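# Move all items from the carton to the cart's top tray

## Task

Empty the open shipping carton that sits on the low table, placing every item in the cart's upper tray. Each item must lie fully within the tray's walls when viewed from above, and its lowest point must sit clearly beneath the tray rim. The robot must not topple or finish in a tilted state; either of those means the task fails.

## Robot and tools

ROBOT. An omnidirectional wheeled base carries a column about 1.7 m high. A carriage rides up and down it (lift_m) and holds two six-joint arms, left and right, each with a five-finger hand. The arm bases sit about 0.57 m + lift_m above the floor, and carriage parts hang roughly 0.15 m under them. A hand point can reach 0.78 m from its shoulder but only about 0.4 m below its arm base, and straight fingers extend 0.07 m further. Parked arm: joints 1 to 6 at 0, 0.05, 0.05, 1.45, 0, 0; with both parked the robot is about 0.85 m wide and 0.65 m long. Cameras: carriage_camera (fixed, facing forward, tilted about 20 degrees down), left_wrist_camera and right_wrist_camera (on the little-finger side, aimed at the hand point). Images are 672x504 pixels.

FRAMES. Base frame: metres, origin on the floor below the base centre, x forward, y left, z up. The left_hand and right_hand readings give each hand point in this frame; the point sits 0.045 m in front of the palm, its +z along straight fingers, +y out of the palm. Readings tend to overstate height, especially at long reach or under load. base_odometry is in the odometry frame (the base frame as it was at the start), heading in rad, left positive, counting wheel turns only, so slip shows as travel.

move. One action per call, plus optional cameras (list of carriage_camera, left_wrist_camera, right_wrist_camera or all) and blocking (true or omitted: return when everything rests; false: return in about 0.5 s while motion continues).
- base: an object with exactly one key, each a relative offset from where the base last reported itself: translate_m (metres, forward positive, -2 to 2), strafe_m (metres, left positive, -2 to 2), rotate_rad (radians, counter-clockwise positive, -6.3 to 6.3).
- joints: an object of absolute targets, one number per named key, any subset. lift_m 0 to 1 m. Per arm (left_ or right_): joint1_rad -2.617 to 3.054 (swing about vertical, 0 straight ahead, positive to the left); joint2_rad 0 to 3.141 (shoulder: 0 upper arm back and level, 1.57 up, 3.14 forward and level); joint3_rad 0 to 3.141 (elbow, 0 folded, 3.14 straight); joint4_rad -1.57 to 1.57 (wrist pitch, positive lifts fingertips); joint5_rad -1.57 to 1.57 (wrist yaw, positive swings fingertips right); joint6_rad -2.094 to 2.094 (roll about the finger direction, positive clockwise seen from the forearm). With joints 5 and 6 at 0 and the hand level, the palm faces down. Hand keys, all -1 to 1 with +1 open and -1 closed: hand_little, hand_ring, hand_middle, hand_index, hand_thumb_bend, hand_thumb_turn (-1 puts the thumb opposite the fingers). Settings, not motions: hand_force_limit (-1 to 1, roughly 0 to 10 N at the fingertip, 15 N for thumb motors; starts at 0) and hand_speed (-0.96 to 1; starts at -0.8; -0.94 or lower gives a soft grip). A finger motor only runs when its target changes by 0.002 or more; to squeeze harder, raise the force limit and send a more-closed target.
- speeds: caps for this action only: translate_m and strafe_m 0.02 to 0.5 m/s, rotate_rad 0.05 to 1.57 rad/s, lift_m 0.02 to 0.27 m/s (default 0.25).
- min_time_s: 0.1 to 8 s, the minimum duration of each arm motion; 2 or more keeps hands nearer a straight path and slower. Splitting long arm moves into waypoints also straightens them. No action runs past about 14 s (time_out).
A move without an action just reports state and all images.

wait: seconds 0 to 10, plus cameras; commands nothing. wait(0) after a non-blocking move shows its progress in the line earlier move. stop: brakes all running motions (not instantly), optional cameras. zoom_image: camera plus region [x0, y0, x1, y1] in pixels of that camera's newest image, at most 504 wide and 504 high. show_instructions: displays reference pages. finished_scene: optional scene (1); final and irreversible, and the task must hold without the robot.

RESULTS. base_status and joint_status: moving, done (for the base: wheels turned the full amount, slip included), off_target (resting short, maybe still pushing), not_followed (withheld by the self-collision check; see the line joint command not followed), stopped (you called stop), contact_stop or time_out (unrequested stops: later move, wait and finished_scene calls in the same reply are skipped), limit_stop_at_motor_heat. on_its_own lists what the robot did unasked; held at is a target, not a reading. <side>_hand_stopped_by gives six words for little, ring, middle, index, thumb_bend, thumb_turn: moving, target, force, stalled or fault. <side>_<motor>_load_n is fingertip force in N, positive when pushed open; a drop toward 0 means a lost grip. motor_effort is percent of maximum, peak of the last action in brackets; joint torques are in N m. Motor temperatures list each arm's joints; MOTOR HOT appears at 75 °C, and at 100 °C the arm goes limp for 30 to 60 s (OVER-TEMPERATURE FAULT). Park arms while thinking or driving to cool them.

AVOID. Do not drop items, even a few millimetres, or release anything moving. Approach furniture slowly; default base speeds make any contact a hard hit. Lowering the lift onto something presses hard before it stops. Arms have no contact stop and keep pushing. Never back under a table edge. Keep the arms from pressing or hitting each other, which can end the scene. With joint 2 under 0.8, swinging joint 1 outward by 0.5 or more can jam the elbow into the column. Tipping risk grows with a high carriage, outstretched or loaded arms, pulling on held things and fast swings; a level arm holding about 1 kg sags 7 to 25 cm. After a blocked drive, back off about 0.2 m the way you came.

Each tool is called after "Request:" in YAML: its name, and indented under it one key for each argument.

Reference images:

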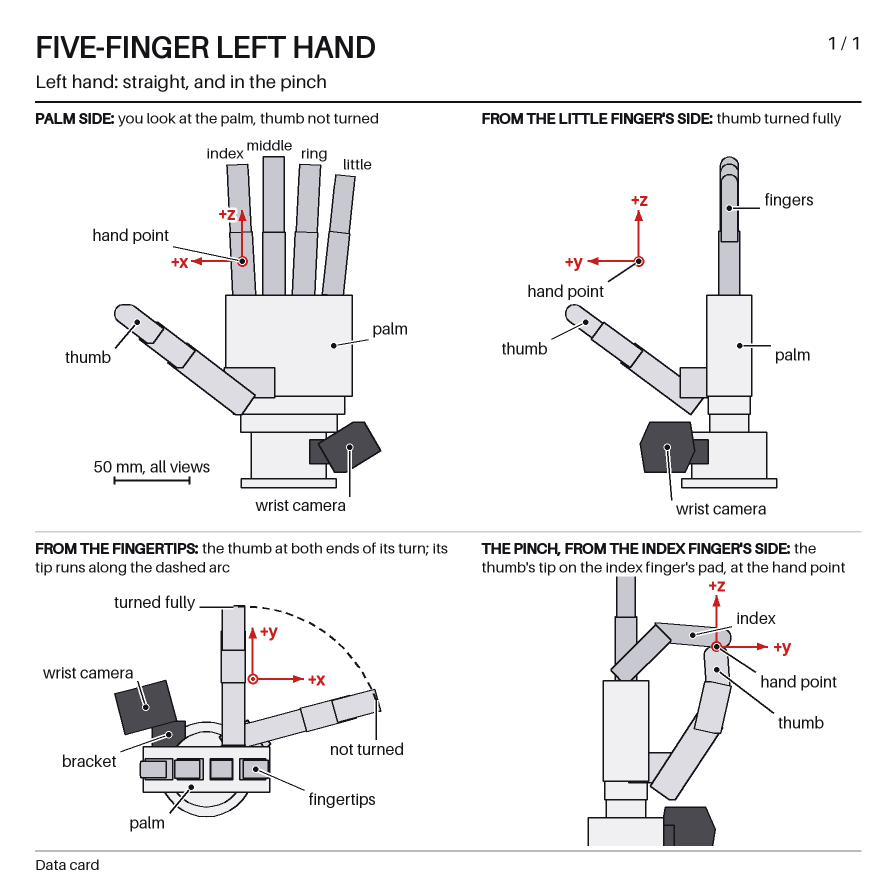

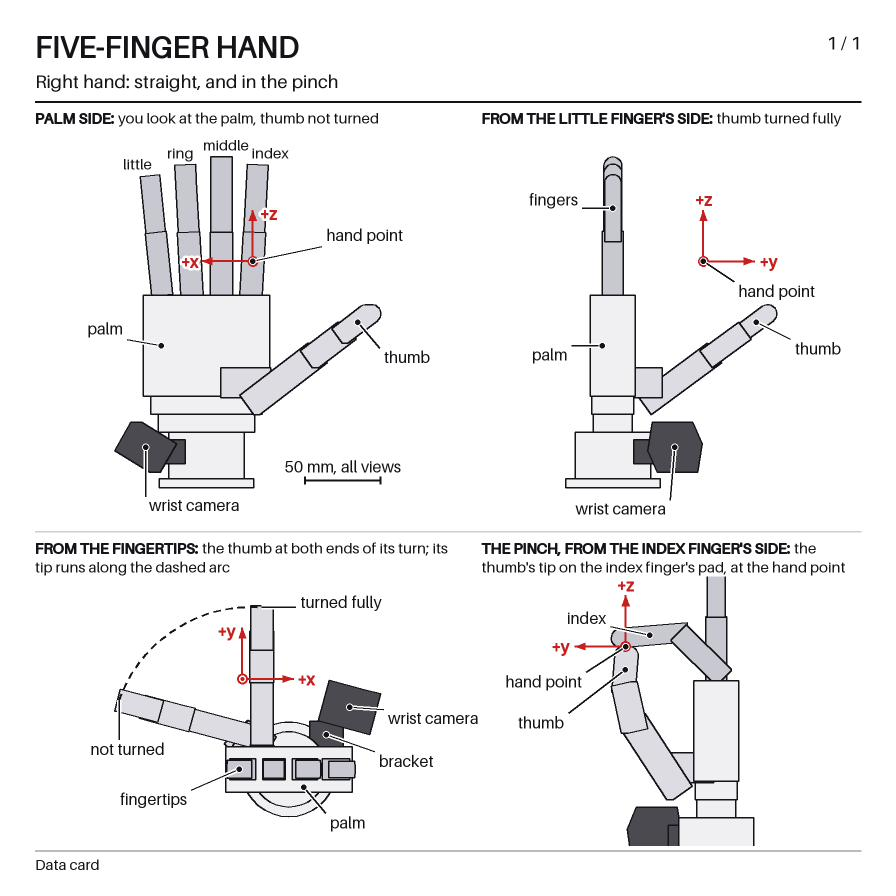

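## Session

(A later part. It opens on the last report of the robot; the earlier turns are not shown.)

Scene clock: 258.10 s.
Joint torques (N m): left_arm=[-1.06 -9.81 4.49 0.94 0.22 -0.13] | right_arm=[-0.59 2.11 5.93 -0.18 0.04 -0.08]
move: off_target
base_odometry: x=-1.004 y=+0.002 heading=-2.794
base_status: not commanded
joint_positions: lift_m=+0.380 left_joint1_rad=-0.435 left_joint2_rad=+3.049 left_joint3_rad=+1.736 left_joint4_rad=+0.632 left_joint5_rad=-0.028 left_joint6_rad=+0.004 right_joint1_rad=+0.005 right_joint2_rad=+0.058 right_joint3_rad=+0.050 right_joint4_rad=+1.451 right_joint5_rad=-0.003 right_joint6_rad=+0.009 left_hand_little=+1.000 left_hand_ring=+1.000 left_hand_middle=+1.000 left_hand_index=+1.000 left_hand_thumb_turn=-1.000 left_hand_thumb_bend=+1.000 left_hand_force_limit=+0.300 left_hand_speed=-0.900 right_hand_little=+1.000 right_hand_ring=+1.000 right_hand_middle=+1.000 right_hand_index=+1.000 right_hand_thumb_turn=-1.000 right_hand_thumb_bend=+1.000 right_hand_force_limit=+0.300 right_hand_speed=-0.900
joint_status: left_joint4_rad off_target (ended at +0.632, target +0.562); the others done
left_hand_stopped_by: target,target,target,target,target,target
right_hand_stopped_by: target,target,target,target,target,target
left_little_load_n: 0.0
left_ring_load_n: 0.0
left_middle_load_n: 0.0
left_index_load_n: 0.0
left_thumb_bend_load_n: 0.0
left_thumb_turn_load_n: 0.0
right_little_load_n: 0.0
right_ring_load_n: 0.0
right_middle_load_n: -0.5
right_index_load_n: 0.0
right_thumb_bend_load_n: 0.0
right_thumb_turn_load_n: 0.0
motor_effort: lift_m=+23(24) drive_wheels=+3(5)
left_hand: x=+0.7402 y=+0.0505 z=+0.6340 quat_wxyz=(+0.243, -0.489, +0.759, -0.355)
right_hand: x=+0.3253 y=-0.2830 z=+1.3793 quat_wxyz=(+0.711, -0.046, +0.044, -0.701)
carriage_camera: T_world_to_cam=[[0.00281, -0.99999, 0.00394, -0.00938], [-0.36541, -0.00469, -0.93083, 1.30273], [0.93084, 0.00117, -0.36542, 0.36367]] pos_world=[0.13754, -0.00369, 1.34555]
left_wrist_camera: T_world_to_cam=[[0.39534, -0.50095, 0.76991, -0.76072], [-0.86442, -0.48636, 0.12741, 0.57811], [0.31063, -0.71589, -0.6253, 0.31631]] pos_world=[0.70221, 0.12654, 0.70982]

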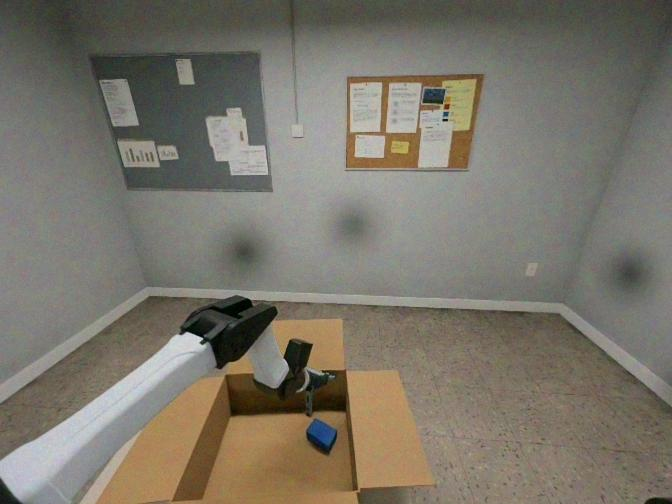

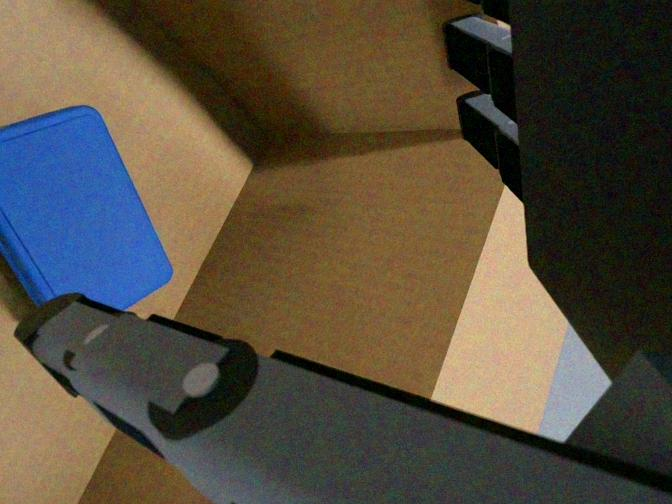

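Request:
move:
  joints: {"lift_m": 0.52}
  speeds: {"lift_m": 0.08}
  cameras: ["carriage_camera", "left_wrist_camera"]

Scene clock: 260.70 s.
Joint torques (N m): left_arm=[-0.43 -13.01 4.03 1.56 0.05 -0.15] | right_arm=[-0.59 2.02 5.93 -0.14 0.01 -0.08]
move: done
base_odometry: x=-1.004 y=+0.002 heading=-2.794
base_status: not commanded
joint_positions: lift_m=+0.520 left_joint1_rad=-0.442 left_joint2_rad=+3.084 left_joint3_rad=+1.738 left_joint4_rad=+0.559 left_joint5_rad=-0.008 left_joint6_rad=+0.004 right_joint1_rad=+0.005 right_joint2_rad=+0.058 right_joint3_rad=+0.050 right_joint4_rad=+1.452 right_joint5_rad=-0.003 right_joint6_rad=+0.009 left_hand_little=+1.000 left_hand_ring=+1.000 left_hand_middle=+1.000 left_hand_index=+1.000 left_hand_thumb_turn=-1.000 left_hand_thumb_bend=+1.000 left_hand_force_limit=+0.300 left_hand_speed=-0.900 right_hand_little=+1.000 right_hand_ring=+1.000 right_hand_middle=+1.000 right_hand_index=+1.000 right_hand_thumb_turn=-1.000 right_hand_thumb_bend=+1.000 right_hand_force_limit=+0.300 right_hand_speed=-0.900
joint_status: all done
left_hand_stopped_by: target,target,target,target,target,target
right_hand_stopped_by: target,target,target,target,target,target
left_little_load_n: 0.0
left_ring_load_n: 0.0
left_middle_load_n: 0.0
left_index_load_n: 0.0
left_thumb_bend_load_n: 0.0
left_thumb_turn_load_n: 0.0
right_little_load_n: 0.0
right_ring_load_n: 0.0
right_middle_load_n: 0.0
right_index_load_n: 0.0
right_thumb_bend_load_n: 0.0
right_thumb_turn_load_n: 0.0
on_its_own: left_joint4_rad moved -0.073 to your old target +0.562
motor_effort: lift_m=+24(31) drive_wheels=+3(5)
left_hand: x=+0.7091 y=+0.0565 z=+0.7448 quat_wxyz=(+0.208, -0.494, +0.781, -0.321)
right_hand: x=+0.3253 y=-0.2830 z=+1.5191 quat_wxyz=(+0.711, -0.046, +0.044, -0.701)
carriage_camera: T_world_to_cam=[[0.00281, -0.99999, 0.00394, -0.00993], [-0.36541, -0.00469, -0.93083, 1.43295], [0.93084, 0.00117, -0.36542, 0.4148]] pos_world=[0.13754, -0.00369, 1.48545]
left_wrist_camera: T_world_to_cam=[[0.45866, -0.53415, 0.71015, -0.82924], [-0.85843, -0.47284, 0.19878, 0.48189], [0.22961, -0.70079, -0.67541, 0.49343]] pos_world=[0.68072, 0.13071, 0.82636]

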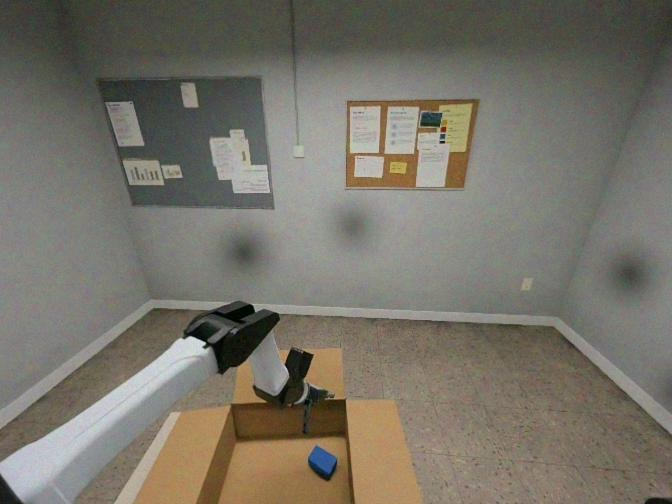

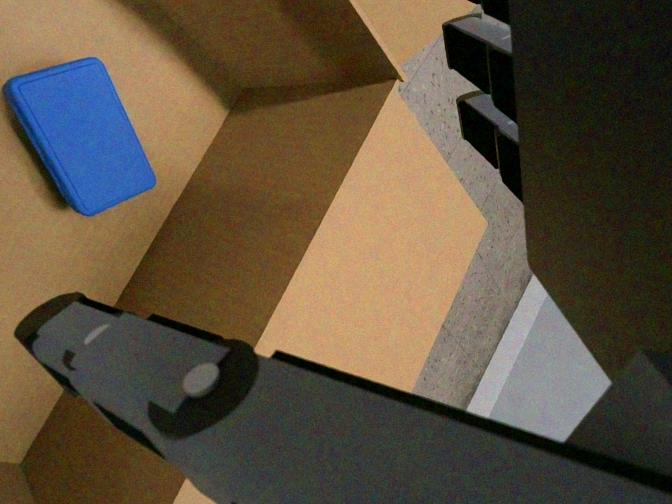

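Request:
move:
  base: {"translate_m": 0.04}
  speeds: {"translate_m": 0.1}

Request:
move:
  joints: {"left_joint1_rad": -0.506, "left_joint2_rad": 3.1055, "left_joint3_rad": 1.812, "left_joint4_rad": 0.519, "left_joint5_rad": 0, "left_joint6_rad": 0}
  min_time_s: 2
  cameras: ["carriage_camera", "left_wrist_camera"]

Scene clock: 264.07 s.
Joint torques (N m): left_arm=[-0.25 -13 3.96 1.57 0.03 -0.16] | right_arm=[-0.55 1.96 6.04 -0.11 -0.01 -0.08]
move: done
base_odometry: x=-1.042 y=-0.012 heading=-2.794
base_status: done
joint_positions: lift_m=+0.520 left_joint1_rad=-0.443 left_joint2_rad=+3.084 left_joint3_rad=+1.738 left_joint4_rad=+0.558 left_joint5_rad=-0.006 left_joint6_rad=+0.004 right_joint1_rad=+0.005 right_joint2_rad=+0.058 right_joint3_rad=+0.050 right_joint4_rad=+1.449 right_joint5_rad=-0.002 right_joint6_rad=+0.009 left_hand_little=+1.000 left_hand_ring=+1.000 left_hand_middle=+1.000 left_hand_index=+1.000 left_hand_thumb_turn=-1.000 left_hand_thumb_bend=+1.000 left_hand_force_limit=+0.300 left_hand_speed=-0.900 right_hand_little=+1.000 right_hand_ring=+1.000 right_hand_middle=+1.000 right_hand_index=+1.000 right_hand_thumb_turn=-1.000 right_hand_thumb_bend=+1.000 right_hand_force_limit=+0.300 right_hand_speed=-0.900
joint_status: not commanded
left_hand_stopped_by: target,target,target,target,target,target
right_hand_stopped_by: target,target,target,target,target,target
left_little_load_n: 0.0
left_ring_load_n: 0.0
left_middle_load_n: 0.0
left_index_load_n: 0.0
left_thumb_bend_load_n: 0.0
left_thumb_turn_load_n: 0.0
right_little_load_n: 0.0
right_ring_load_n: 0.0
right_middle_load_n: 0.0
right_index_load_n: 0.0
right_thumb_bend_load_n: 0.0
right_thumb_turn_load_n: 0.0
motor_effort: lift_m=+24(24) drive_wheels=-5(19)
left_hand: x=+0.7084 y=+0.0556 z=+0.7447 quat_wxyz=(+0.207, -0.493, +0.782, -0.321)
right_hand: x=+0.3261 y=-0.2831 z=+1.5189 quat_wxyz=(+0.711, -0.047, +0.045, -0.701)
pictures: none

Scene clock: 266.37 s.
Joint torques (N m): left_arm=[-0.51 -12.33 5.56 1.5 0.04 -0.15] | right_arm=[-0.57 1.92 5.96 -0.09 0.02 -0.09]
move: done
base_odometry: x=-1.042 y=-0.012 heading=-2.794
base_status: not commanded
joint_positions: lift_m=+0.520 left_joint1_rad=-0.497 left_joint2_rad=+3.096 left_joint3_rad=+1.789 left_joint4_rad=+0.522 left_joint5_rad=-0.006 left_joint6_rad=+0.004 right_joint1_rad=+0.005 right_joint2_rad=+0.058 right_joint3_rad=+0.050 right_joint4_rad=+1.449 right_joint5_rad=-0.002 right_joint6_rad=+0.009 left_hand_little=+1.000 left_hand_ring=+1.000 left_hand_middle=+1.000 left_hand_index=+1.000 left_hand_thumb_turn=-1.000 left_hand_thumb_bend=+1.000 left_hand_force_limit=+0.300 left_hand_speed=-0.900 right_hand_little=+1.000 right_hand_ring=+1.000 right_hand_middle=+1.000 right_hand_index=+1.000 right_hand_thumb_turn=-1.000 right_hand_thumb_bend=+1.000 right_hand_force_limit=+0.300 right_hand_speed=-0.900
joint_status: all done
left_hand_stopped_by: target,target,target,target,target,target
right_hand_stopped_by: target,target,target,target,target,target
left_little_load_n: 0.0
left_ring_load_n: 0.0
left_middle_load_n: 0.0
left_index_load_n: 0.0
left_thumb_bend_load_n: 0.0
left_thumb_turn_load_n: 0.0
right_little_load_n: 0.0
right_ring_load_n: 0.0
right_middle_load_n: 0.0
right_index_load_n: 0.0
right_thumb_bend_load_n: 0.0
right_thumb_turn_load_n: 0.0
motor_effort: lift_m=+24(24) drive_wheels=-5(5)
left_hand: x=+0.7018 y=+0.0261 z=+0.7461 quat_wxyz=(+0.199, -0.472, +0.794, -0.327)
right_hand: x=+0.3260 y=-0.2831 z=+1.5189 quat_wxyz=(+0.711, -0.047, +0.045, -0.701)
carriage_camera: T_world_to_cam=[[0.00281, -0.99999, 0.00394, -0.00993], [-0.36541, -0.00469, -0.93083, 1.43295], [0.93084, 0.00117, -0.36542, 0.4148]] pos_world=[0.13754, -0.00369, 1.48545]
left_wrist_camera: T_world_to_cam=[[0.42816, -0.55825, 0.71066, -0.82129], [-0.88354, -0.42379, 0.19941, 0.47682], [0.18985, -0.71327, -0.67468, 0.50243]] pos_world=[0.67755, 0.10196, 0.82756]

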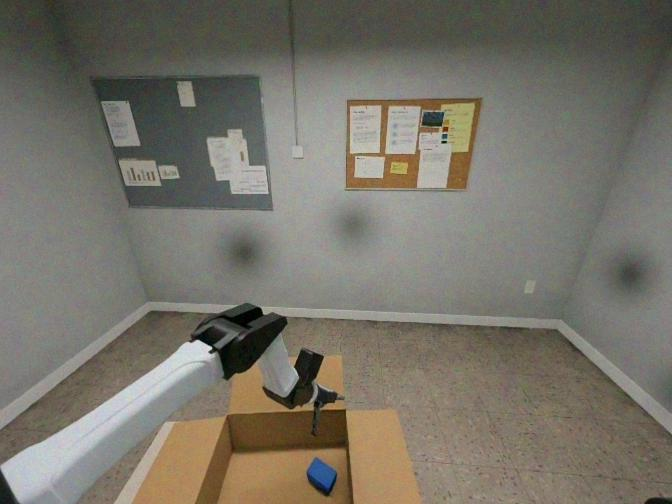

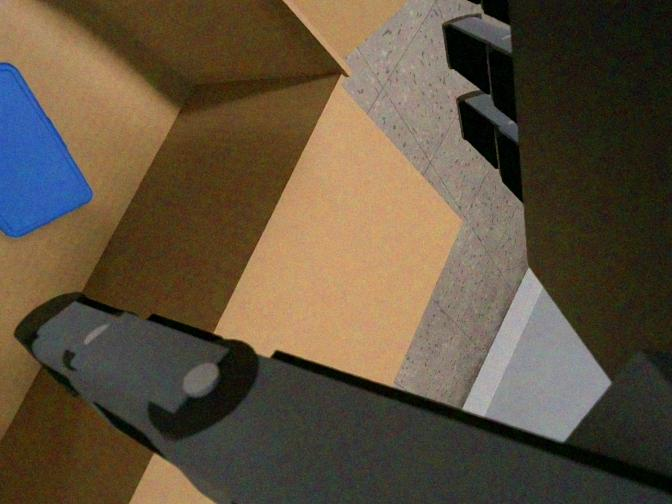

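Request:
move:
  joints: {"left_hand_speed": -0.5, "left_hand_index": 0.5, "left_hand_middle": 0.5, "left_hand_ring": 0.5, "left_hand_little": 0.5, "lift_m": 0.36}
  speeds: {"lift_m": 0.08}
  cameras: ["carriage_camera", "left_wrist_camera"]

Scene clock: 271.13 s.
Joint torques (N m): left_arm=[-0.5 -13 5.23 1.55 0.02 -0.16] | right_arm=[-0.72 2.11 6.05 -0.12 0.02 -0.09]
move: done
base_odometry: x=-1.042 y=-0.012 heading=-2.794
base_status: not commanded
joint_positions: lift_m=+0.360 left_joint1_rad=-0.497 left_joint2_rad=+3.104 left_joint3_rad=+1.795 left_joint4_rad=+0.513 left_joint5_rad=-0.006 left_joint6_rad=+0.004 right_joint1_rad=+0.005 right_joint2_rad=+0.058 right_joint3_rad=+0.049 right_joint4_rad=+1.450 right_joint5_rad=-0.002 right_joint6_rad=+0.009 left_hand_little=+0.500 left_hand_ring=+0.500 left_hand_middle=+0.500 left_hand_index=+0.500 left_hand_thumb_turn=-1.000 left_hand_thumb_bend=+1.000 left_hand_force_limit=+0.300 left_hand_speed=-0.500 right_hand_little=+1.000 right_hand_ring=+1.000 right_hand_middle=+1.000 right_hand_index=+1.000 right_hand_thumb_turn=-1.000 right_hand_thumb_bend=+1.000 right_hand_force_limit=+0.300 right_hand_speed=-0.900
joint_status: all done
left_hand_stopped_by: target,target,target,target,target,target
right_hand_stopped_by: target,target,target,target,target,target
left_little_load_n: 0.0
left_ring_load_n: 0.0
left_middle_load_n: 0.0
left_index_load_n: 0.0
left_thumb_bend_load_n: 0.0
left_thumb_turn_load_n: 0.0
right_little_load_n: 0.0
right_ring_load_n: 0.0
right_middle_load_n: 0.0
right_index_load_n: 0.0
right_thumb_bend_load_n: 0.0
right_thumb_turn_load_n: 0.5
motor_effort: lift_m=+23(26) drive_wheels=-4(5)
left_hand: x=+0.6993 y=+0.0275 z=+0.5826 quat_wxyz=(+0.196, -0.473, +0.796, -0.323)
right_hand: x=+0.3258 y=-0.2831 z=+1.3589 quat_wxyz=(+0.711, -0.046, +0.045, -0.701)
carriage_camera: T_world_to_cam=[[0.00281, -0.99999, 0.00394, -0.0093], [-0.36541, -0.00469, -0.93083, 1.28411], [0.93084, 0.00117, -0.36542, 0.35636]] pos_world=[0.13754, -0.00369, 1.32555]
left_wrist_camera: T_world_to_cam=[[0.43458, -0.56168, 0.70402, -0.70379], [-0.8817, -0.42475, 0.20539, 0.50308], [0.18367, -0.71, -0.67983, 0.40069]] pos_world=[0.67583, 0.10287, 0.66456]

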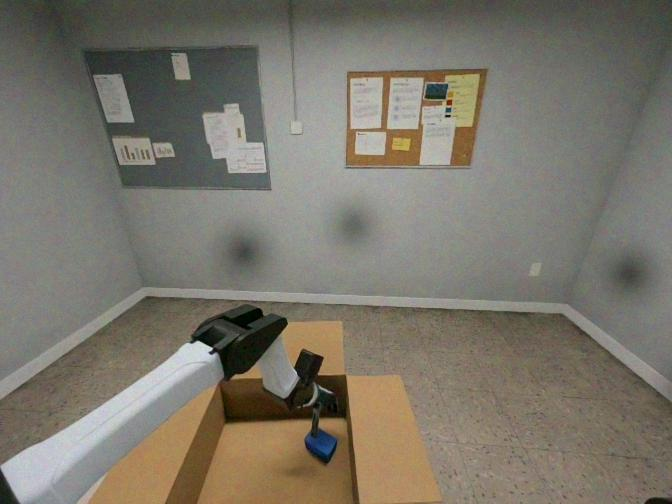

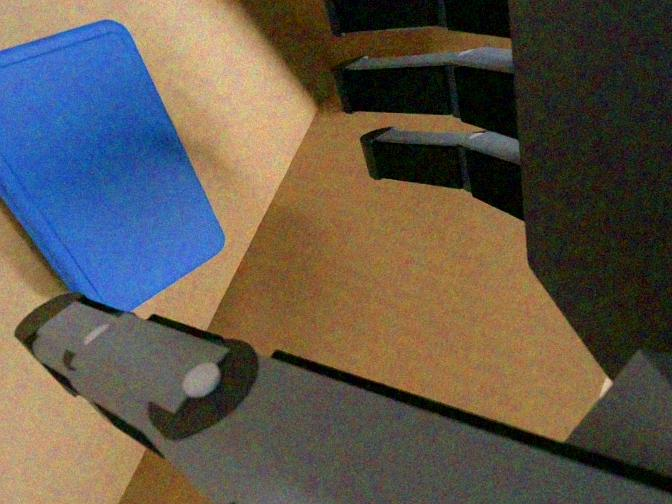

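Request:
move:
  joints: {"lift_m":0.29}
  speeds: {"lift_m":0.06}
  cameras: ["carriage_camera","left_wrist_camera"]

Scene clock: 275.73 s.
Joint torques (N m): left_arm=[-0.55 -13.2 4.86 1.57 0.03 -0.15] | right_arm=[-0.53 2.04 6 -0.12 0.02 -0.07]
move: done
base_odometry: x=-1.042 y=-0.012 heading=-2.794
base_status: not commanded
joint_positions: lift_m=+0.290 left_joint1_rad=-0.497 left_joint2_rad=+3.106 left_joint3_rad=+1.796 left_joint4_rad=+0.511 left_joint5_rad=-0.006 left_joint6_rad=+0.004 right_joint1_rad=+0.005 right_joint2_rad=+0.058 right_joint3_rad=+0.049 right_joint4_rad=+1.450 right_joint5_rad=-0.002 right_joint6_rad=+0.009 left_hand_little=+0.500 left_hand_ring=+0.500 left_hand_middle=+0.500 left_hand_index=+0.500 left_hand_thumb_turn=-1.000 left_hand_thumb_bend=+1.000 left_hand_force_limit=+0.300 left_hand_speed=-0.500 right_hand_little=+1.000 right_hand_ring=+1.000 right_hand_middle=+1.000 right_hand_index=+1.000 right_hand_thumb_turn=-1.000 right_hand_thumb_bend=+1.000 right_hand_force_limit=+0.300 right_hand_speed=-0.900
joint_status: all done
left_hand_stopped_by: target,target,target,target,target,target
right_hand_stopped_by: target,target,target,target,target,target
left_little_load_n: 0.0
left_ring_load_n: 0.0
left_middle_load_n: 0.0
left_index_load_n: 0.0
left_thumb_bend_load_n: -0.5
left_thumb_turn_load_n: 0.0
right_little_load_n: 0.0
right_ring_load_n: 0.0
right_middle_load_n: 0.0
right_index_load_n: 0.0
right_thumb_bend_load_n: 0.0
right_thumb_turn_load_n: 0.0
motor_effort: lift_m=+22(26) drive_wheels=-4(5)
left_hand: x=+0.6990 y=+0.0277 z=+0.5118 quat_wxyz=(+0.196, -0.473, +0.796, -0.322)
right_hand: x=+0.3258 y=-0.2831 z=+1.2888 quat_wxyz=(+0.711, -0.046, +0.045, -0.701)
carriage_camera: T_world_to_cam=[[0.00281, -0.99999, 0.00394, -0.00903], [-0.36541, -0.00469, -0.93083, 1.21895], [0.93084, 0.00117, -0.36542, 0.33078]] pos_world=[0.13754, -0.00369, 1.25555]
left_wrist_camera: T_world_to_cam=[[0.43572, -0.56234, 0.7028, -0.65385], [-0.88137, -0.42494, 0.20643, 0.51665], [0.18256, -0.70937, -0.68078, 0.35399]] pos_world=[0.67563, 0.10297, 0.59386]

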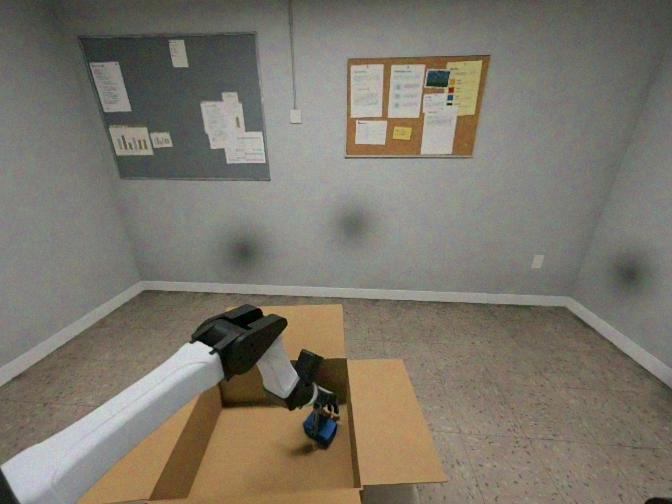

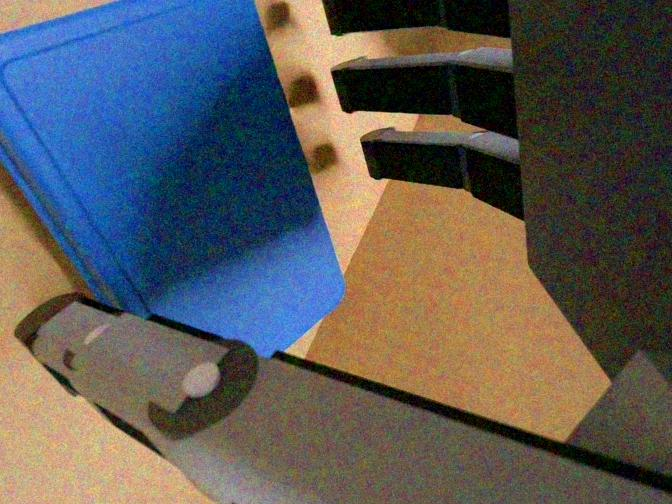

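Request:
move:
  joints: {"lift_m":0.268}
  speeds: {"lift_m":0.05}
  cameras: ["carriage_camera","left_wrist_camera"]

Request:
zoom_image:
  camera: "carriage_camera"
  region: [230, 330, 400, 480]

Scene clock: 276.90 s.
Joint torques (N m): left_arm=[-0.59 -13.22 4.56 1.34 0.03 -0.14] | right_arm=[-0.62 2.06 5.98 -0.16 0 -0.09]
move: done
base_odometry: x=-1.042 y=-0.012 heading=-2.794
base_status: not commanded
joint_positions: lift_m=+0.268 left_joint1_rad=-0.497 left_joint2_rad=+3.106 left_joint3_rad=+1.802 left_joint4_rad=+0.539 left_joint5_rad=-0.006 left_joint6_rad=+0.004 right_joint1_rad=+0.005 right_joint2_rad=+0.058 right_joint3_rad=+0.049 right_joint4_rad=+1.451 right_joint5_rad=-0.002 right_joint6_rad=+0.009 left_hand_little=+0.500 left_hand_ring=+0.500 left_hand_middle=+0.500 left_hand_index=+0.500 left_hand_thumb_turn=-1.000 left_hand_thumb_bend=+1.000 left_hand_force_limit=+0.300 left_hand_speed=-0.500 right_hand_little=+1.000 right_hand_ring=+1.000 right_hand_middle=+1.000 right_hand_index=+1.000 right_hand_thumb_turn=-1.000 right_hand_thumb_bend=+1.000 right_hand_force_limit=+0.300 right_hand_speed=-0.900
joint_status: all done
left_hand_stopped_by: target,target,target,target,target,target
right_hand_stopped_by: target,target,target,target,target,target
left_little_load_n: 0.0
left_ring_load_n: 0.0
left_middle_load_n: 0.0
left_index_load_n: 0.0
left_thumb_bend_load_n: 0.0
left_thumb_turn_load_n: 0.0
right_little_load_n: 0.0
right_ring_load_n: 0.5
right_middle_load_n: 0.0
right_index_load_n: 0.0
right_thumb_bend_load_n: 0.0
right_thumb_turn_load_n: 0.0
motor_effort: lift_m=+22(25) drive_wheels=+3(4)
left_hand: x=+0.7067 y=+0.0234 z=+0.4955 quat_wxyz=(+0.204, -0.470, +0.791, -0.335)
right_hand: x=+0.3256 y=-0.2831 z=+1.2670 quat_wxyz=(+0.711, -0.046, +0.045, -0.701)
carriage_camera: T_world_to_cam=[[0.00281, -0.99999, 0.00394, -0.00894], [-0.36541, -0.00469, -0.93083, 1.19857], [0.93084, 0.00117, -0.36542, 0.32278]] pos_world=[0.13754, -0.00369, 1.23365]
left_wrist_camera: T_world_to_cam=[[0.41486, -0.55097, 0.7241, -0.64426], [-0.8872, -0.42155, 0.18754, 0.53847], [0.20192, -0.72023, -0.6637, 0.3166]] pos_world=[0.68108, 0.10004, 0.57565]

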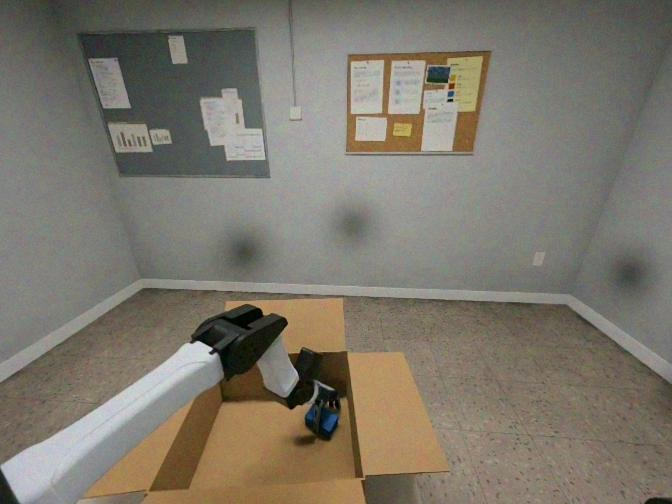

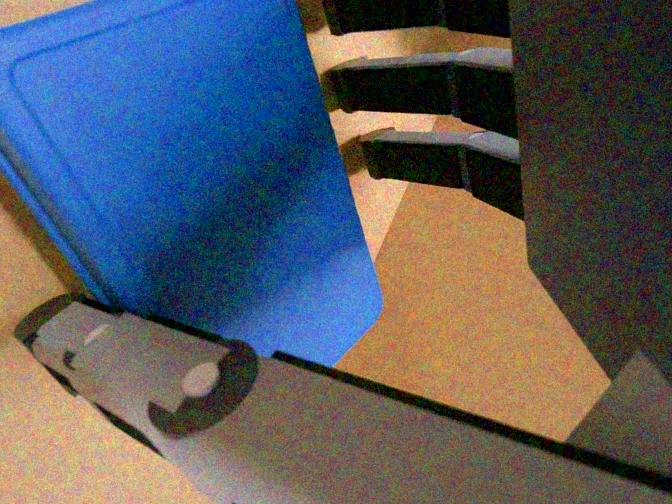

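Scaled by 2.965 from the camera's image (finer frame: 960x720).

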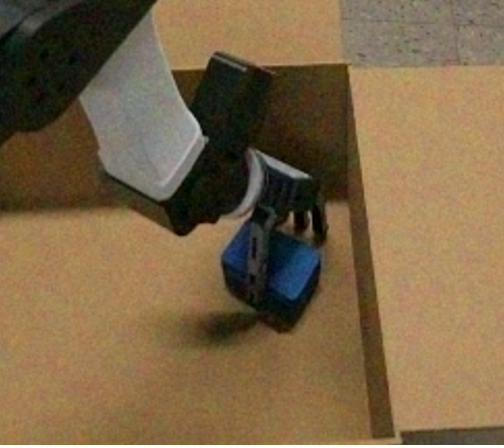

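Request:
move:
  joints: {"lift_m":0.30}
  speeds: {"lift_m":0.06}
  cameras: ["carriage_camera","left_wrist_camera"]

Request:
zoom_image:
  camera: "carriage_camera"
  region: [270, 370, 370, 470]

Scene clock: 280.80 s.
Joint torques (N m): left_arm=[-0.55 -13.22 4.44 1.53 0.04 -0.16] | right_arm=[-0.59 2.09 6.11 -0.12 0.01 -0.09]
Motor temperatures (°C): left_arm=[29 45 33 38 29 28] | right_arm=[26 31 38 32 28 28]
move: done
base_odometry: x=-1.042 y=-0.012 heading=-2.794
base_status: not commanded
joint_positions: lift_m=+0.300 left_joint1_rad=-0.497 left_joint2_rad=+3.106 left_joint3_rad=+1.802 left_joint4_rad=+0.515 left_joint5_rad=-0.006 left_joint6_rad=+0.004 right_joint1_rad=+0.005 right_joint2_rad=+0.058 right_joint3_rad=+0.049 right_joint4_rad=+1.451 right_joint5_rad=-0.002 right_joint6_rad=+0.009 left_hand_little=+0.500 left_hand_ring=+0.500 left_hand_middle=+0.500 left_hand_index=+0.500 left_hand_thumb_turn=-1.000 left_hand_thumb_bend=+1.000 left_hand_force_limit=+0.300 left_hand_speed=-0.500 right_hand_little=+1.000 right_hand_ring=+1.000 right_hand_middle=+1.000 right_hand_index=+1.000 right_hand_thumb_turn=-1.000 right_hand_thumb_bend=+1.000 right_hand_force_limit=+0.300 right_hand_speed=-0.900
joint_status: all done
left_hand_stopped_by: target,target,target,target,target,target
right_hand_stopped_by: target,target,target,target,target,target
left_little_load_n: 0.0
left_ring_load_n: 0.0
left_middle_load_n: 0.0
left_index_load_n: 0.0
left_thumb_bend_load_n: 0.5
left_thumb_turn_load_n: 0.0
right_little_load_n: 0.0
right_ring_load_n: 0.0
right_middle_load_n: 0.0
right_index_load_n: 0.0
right_thumb_bend_load_n: 0.0
right_thumb_turn_load_n: 0.0
motor_effort: lift_m=+23(29) drive_wheels=+2(4)
left_hand: x=+0.7021 y=+0.0259 z=+0.5238 quat_wxyz=(+0.198, -0.472, +0.795, -0.326)
right_hand: x=+0.3256 y=-0.2831 z=+1.2987 quat_wxyz=(+0.711, -0.046, +0.045, -0.701)
left_wrist_camera: T_world_to_cam=[[0.4295, -0.55897, 0.70928, -0.66376], [-0.88325, -0.42366, 0.20097, 0.52029], [0.18815, -0.71279, -0.67568, 0.35391]] pos_world=[0.67804, 0.10166, 0.60536]

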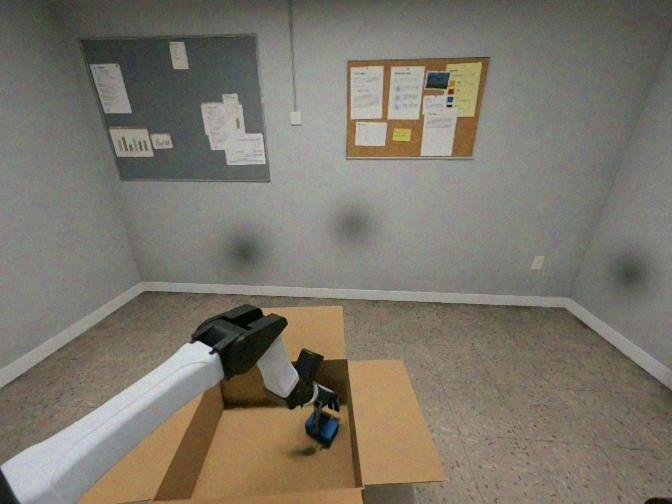

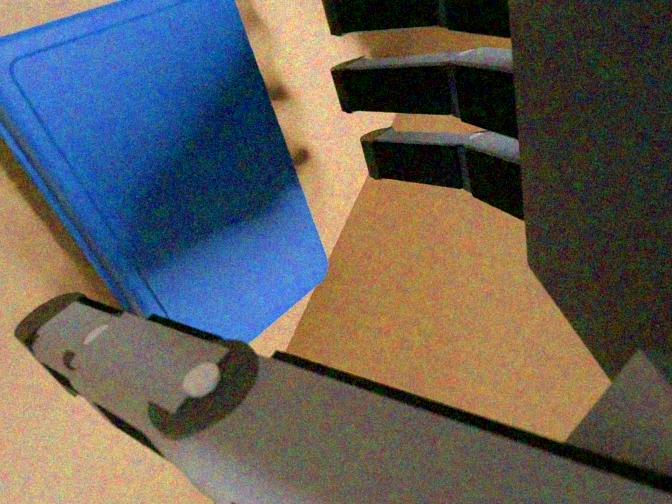

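Scaled by 5.040 from the camera's image (finer frame: 960x720).

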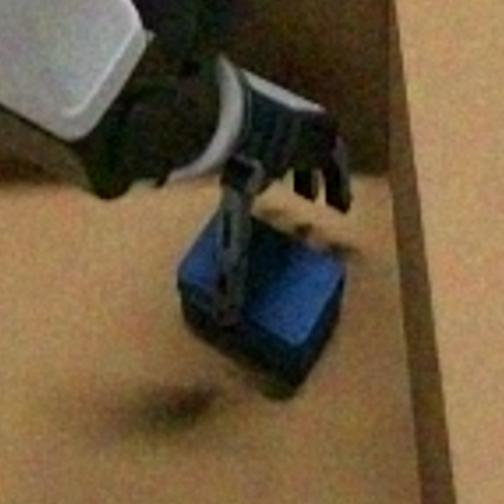

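Request:
move:
  joints: {"lift_m":0.278}
  speeds: {"lift_m":0.05}
  cameras: ["left_wrist_camera"]

Request:
move:
  joints: {"left_hand_force_limit":-0.4,"left_hand_speed":-0.9,"left_hand_index":-0.15,"left_hand_middle":-0.15}
  cameras: ["left_wrist_camera","carriage_camera"]

Scene clock: 286.50 s.
Joint torques (N m): left_arm=[-0.57 -13.24 4.44 1.58 0.05 -0.16] | right_arm=[-0.54 2.25 5.91 -0.13 0.01 -0.08]
move: done
base_odometry: x=-1.042 y=-0.012 heading=-2.794
base_status: not commanded
joint_positions: lift_m=+0.278 left_joint1_rad=-0.497 left_joint2_rad=+3.107 left_joint3_rad=+1.802 left_joint4_rad=+0.512 left_joint5_rad=-0.006 left_joint6_rad=+0.004 right_joint1_rad=+0.005 right_joint2_rad=+0.058 right_joint3_rad=+0.049 right_joint4_rad=+1.451 right_joint5_rad=-0.002 right_joint6_rad=+0.009 left_hand_little=+0.500 left_hand_ring=+0.500 left_hand_middle=+0.500 left_hand_index=+0.500 left_hand_thumb_turn=-1.000 left_hand_thumb_bend=+1.000 left_hand_force_limit=+0.300 left_hand_speed=-0.500 right_hand_little=+1.000 right_hand_ring=+1.000 right_hand_middle=+1.000 right_hand_index=+1.000 right_hand_thumb_turn=-1.000 right_hand_thumb_bend=+1.000 right_hand_force_limit=+0.300 right_hand_speed=-0.900
joint_status: all done
left_hand_stopped_by: target,target,target,target,target,target
right_hand_stopped_by: target,target,target,target,target,target
left_little_load_n: 0.0
left_ring_load_n: 0.0
left_middle_load_n: 0.0
left_index_load_n: 0.0
left_thumb_bend_load_n: 0.0
left_thumb_turn_load_n: 0.5
right_little_load_n: 0.0
right_ring_load_n: 0.0
right_middle_load_n: 0.0
right_index_load_n: 0.0
right_thumb_bend_load_n: 0.0
right_thumb_turn_load_n: 0.0
motor_effort: lift_m=+23(29) drive_wheels=-4(4)
left_hand: x=+0.7008 y=+0.0266 z=+0.5008 quat_wxyz=(+0.197, -0.473, +0.795, -0.324)
right_hand: x=+0.3256 y=-0.2831 z=+1.2769 quat_wxyz=(+0.711, -0.046, +0.045, -0.701)
left_wrist_camera: T_world_to_cam=[[0.43263, -0.56059, 0.7061, -0.64709], [-0.88233, -0.4242, 0.20383, 0.52204], [0.18526, -0.7112, -0.67814, 0.34234]] pos_world=[0.67714, 0.10217, 0.58266]

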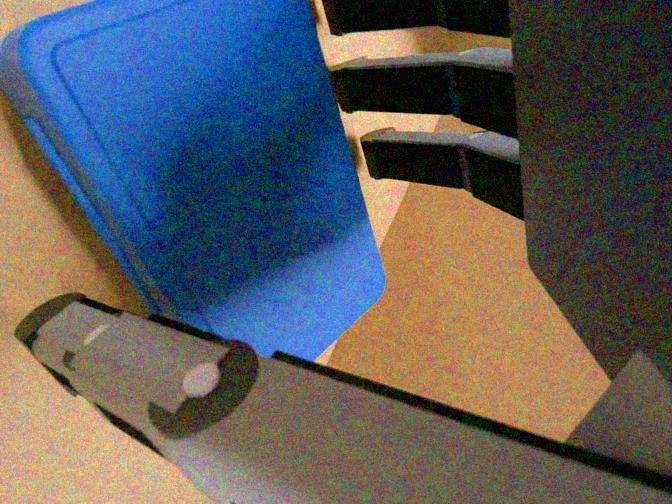

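Scene clock: 289.00 s.
Joint torques (N m): left_arm=[-0.49 -13.34 4.45 1.57 0.02 -0.14] | right_arm=[-0.57 2.11 6.05 -0.1 0.02 -0.09]
move: off_target
base_odometry: x=-1.042 y=-0.012 heading=-2.794
base_status: not commanded
joint_positions: lift_m=+0.278 left_joint1_rad=-0.497 left_joint2_rad=+3.107 left_joint3_rad=+1.802 left_joint4_rad=+0.512 left_joint5_rad=-0.006 left_joint6_rad=+0.004 right_joint1_rad=+0.005 right_joint2_rad=+0.058 right_joint3_rad=+0.049 right_joint4_rad=+1.451 right_joint5_rad=-0.002 right_joint6_rad=+0.009 left_hand_little=+0.500 left_hand_ring=+0.500 left_hand_middle=+0.008 left_hand_index=-0.030 left_hand_thumb_turn=-1.000 left_hand_thumb_bend=+1.000 left_hand_force_limit=-0.400 left_hand_speed=-0.900 right_hand_little=+1.000 right_hand_ring=+1.000 right_hand_middle=+1.000 right_hand_index=+1.000 right_hand_thumb_turn=-1.000 right_hand_thumb_bend=+1.000 right_hand_force_limit=+0.300 right_hand_speed=-0.900
joint_status: left_hand_middle off_target (ended at +0.008, target -0.150); left_hand_index off_target (ended at -0.030, target -0.150); the others done
left_hand_stopped_by: target,target,force,force,target,target
right_hand_stopped_by: target,target,target,target,target,target
left_little_load_n: 0.0
left_ring_load_n: 0.0
left_middle_load_n: 3.5
left_index_load_n: 3.0
left_thumb_bend_load_n: 0.0
left_thumb_turn_load_n: 0.0
right_little_load_n: 0.0
right_ring_load_n: 0.0
right_middle_load_n: 0.0
right_index_load_n: 0.0
right_thumb_bend_load_n: 0.0
right_thumb_turn_load_n: 0.0
motor_effort: lift_m=+22(23) drive_wheels=-4(4)
left_hand: x=+0.7008 y=+0.0266 z=+0.5008 quat_wxyz=(+0.197, -0.473, +0.795, -0.324)
right_hand: x=+0.3256 y=-0.2831 z=+1.2769 quat_wxyz=(+0.711, -0.046, +0.045, -0.701)
pictures: carriage_camera, left_wrist_camera
carriage_camera: T_world_to_cam=[[0.00281, -0.99999, 0.00394, -0.00898], [-0.36541, -0.00469, -0.93083, 1.20778], [0.93084, 0.00117, -0.36542, 0.3264]] pos_world=[0.13754, -0.00369, 1.24355]
left_wrist_camera: T_world_to_cam=[[0.43263, -0.56059, 0.7061, -0.64709], [-0.88233, -0.4242, 0.20383, 0.52204], [0.18526, -0.7112, -0.67814, 0.34234]] pos_world=[0.67714, 0.10217, 0.58266]

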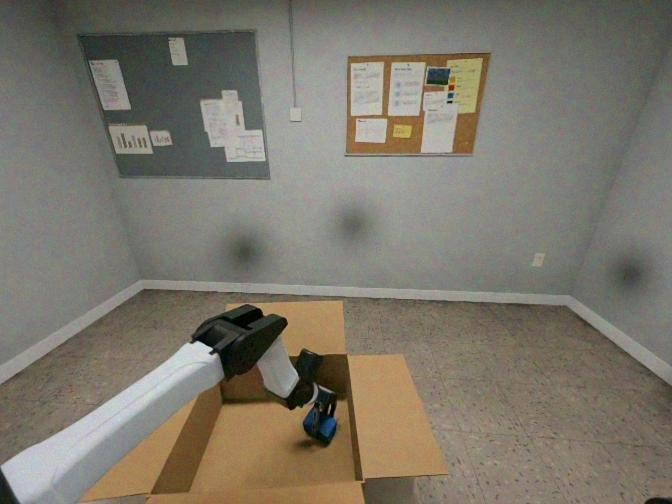

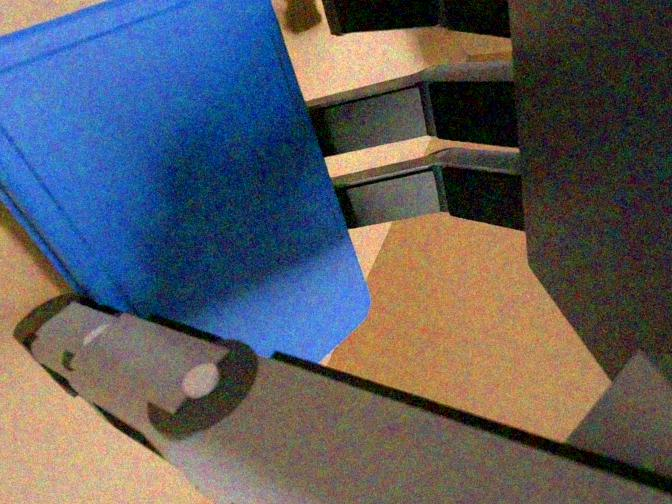

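Request:
move:
  joints: {"left_hand_thumb_bend":0.4}
  cameras: ["left_wrist_camera"]

Request:
move:
  joints: {"left_hand_force_limit":0.1,"left_hand_index":-0.3,"left_hand_middle":-0.3,"left_hand_thumb_bend":0.3}
  cameras: ["left_wrist_camera"]

Scene clock: 291.93 s.
Joint torques (N m): left_arm=[-0.54 -13.33 4.53 1.6 0 -0.16] | right_arm=[-0.57 2.17 6.05 -0.12 0 -0.08]
move: off_target
base_odometry: x=-1.042 y=-0.012 heading=-2.794
base_status: not commanded
joint_positions: lift_m=+0.278 left_joint1_rad=-0.497 left_joint2_rad=+3.107 left_joint3_rad=+1.802 left_joint4_rad=+0.512 left_joint5_rad=-0.006 left_joint6_rad=+0.004 right_joint1_rad=+0.005 right_joint2_rad=+0.058 right_joint3_rad=+0.049 right_joint4_rad=+1.451 right_joint5_rad=-0.002 right_joint6_rad=+0.009 left_hand_little=+0.500 left_hand_ring=+0.500 left_hand_middle=+0.008 left_hand_index=-0.030 left_hand_thumb_turn=-1.000 left_hand_thumb_bend=+0.980 left_hand_force_limit=-0.400 left_hand_speed=-0.900 right_hand_little=+1.000 right_hand_ring=+1.000 right_hand_middle=+1.000 right_hand_index=+1.000 right_hand_thumb_turn=-1.000 right_hand_thumb_bend=+1.000 right_hand_force_limit=+0.300 right_hand_speed=-0.900
joint_status: left_hand_thumb_bend off_target (ended at +0.980, target +0.400)
left_hand_stopped_by: target,target,force,force,force,target
right_hand_stopped_by: target,target,target,target,target,target
left_little_load_n: 0.0
left_ring_load_n: -0.5
left_middle_load_n: 3.5
left_index_load_n: 3.0
left_thumb_bend_load_n: 4.5
left_thumb_turn_load_n: 0.0
right_little_load_n: 0.0
right_ring_load_n: 0.0
right_middle_load_n: 0.0
right_index_load_n: 0.0
right_thumb_bend_load_n: 0.0
right_thumb_turn_load_n: 0.0
motor_effort: lift_m=+22(23) drive_wheels=-4(5)
left_hand: x=+0.7008 y=+0.0266 z=+0.5008 quat_wxyz=(+0.197, -0.473, +0.795, -0.324)
right_hand: x=+0.3256 y=-0.2831 z=+1.2769 quat_wxyz=(+0.711, -0.046, +0.045, -0.701)
left_wrist_camera: T_world_to_cam=[[0.43263, -0.56059, 0.7061, -0.64709], [-0.88233, -0.4242, 0.20383, 0.52204], [0.18526, -0.7112, -0.67814, 0.34234]] pos_world=[0.67714, 0.10217, 0.58266]

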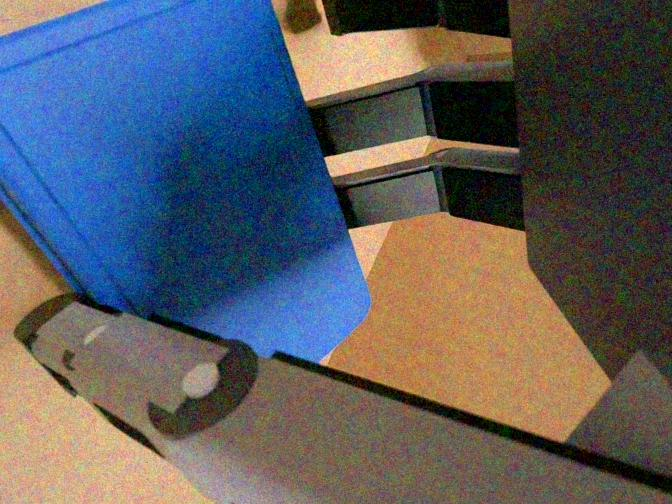

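Scene clock: 292.67 s.
Joint torques (N m): left_arm=[-0.57 -13.33 4.42 1.58 0.01 -0.15] | right_arm=[-0.58 2.09 6 -0.13 0.01 -0.08]
move: off_target
base_odometry: x=-1.042 y=-0.012 heading=-2.794
base_status: not commanded
joint_positions: lift_m=+0.278 left_joint1_rad=-0.497 left_joint2_rad=+3.107 left_joint3_rad=+1.802 left_joint4_rad=+0.512 left_joint5_rad=-0.006 left_joint6_rad=+0.004 right_joint1_rad=+0.005 right_joint2_rad=+0.058 right_joint3_rad=+0.049 right_joint4_rad=+1.451 right_joint5_rad=-0.002 right_joint6_rad=+0.009 left_hand_little=+0.500 left_hand_ring=+0.500 left_hand_middle=+0.001 left_hand_index=-0.046 left_hand_thumb_turn=-1.000 left_hand_thumb_bend=+0.966 left_hand_force_limit=+0.100 left_hand_speed=-0.900 right_hand_little=+1.000 right_hand_ring=+1.000 right_hand_middle=+1.000 right_hand_index=+1.000 right_hand_thumb_turn=-1.000 right_hand_thumb_bend=+1.000 right_hand_force_limit=+0.300 right_hand_speed=-0.900
joint_status: left_hand_middle off_target (ended at +0.001, target -0.300); left_hand_index off_target (ended at -0.046, target -0.300); left_hand_thumb_bend off_target (ended at +0.966, target +0.300); the others done
left_hand_stopped_by: target,target,force,force,force,target
right_hand_stopped_by: target,target,target,target,target,target
left_little_load_n: 0.0
left_ring_load_n: 0.0
left_middle_load_n: 5.5
left_index_load_n: 7.0
left_thumb_bend_load_n: 8.0
left_thumb_turn_load_n: -0.5
right_little_load_n: 0.0
right_ring_load_n: 0.0
right_middle_load_n: 0.0
right_index_load_n: 0.0
right_thumb_bend_load_n: 0.0
right_thumb_turn_load_n: 0.0
motor_effort: lift_m=+22(23) drive_wheels=-4(5)
left_hand: x=+0.7008 y=+0.0266 z=+0.5008 quat_wxyz=(+0.197, -0.473, +0.795, -0.324)
right_hand: x=+0.3256 y=-0.2831 z=+1.2769 quat_wxyz=(+0.711, -0.046, +0.045, -0.701)
left_wrist_camera: T_world_to_cam=[[0.43263, -0.56059, 0.7061, -0.64709], [-0.88233, -0.4242, 0.20383, 0.52204], [0.18526, -0.7112, -0.67814, 0.34234]] pos_world=[0.67714, 0.10217, 0.58266]

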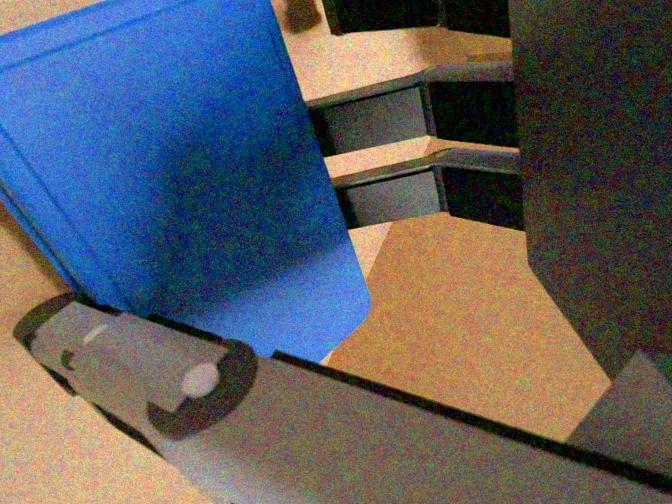

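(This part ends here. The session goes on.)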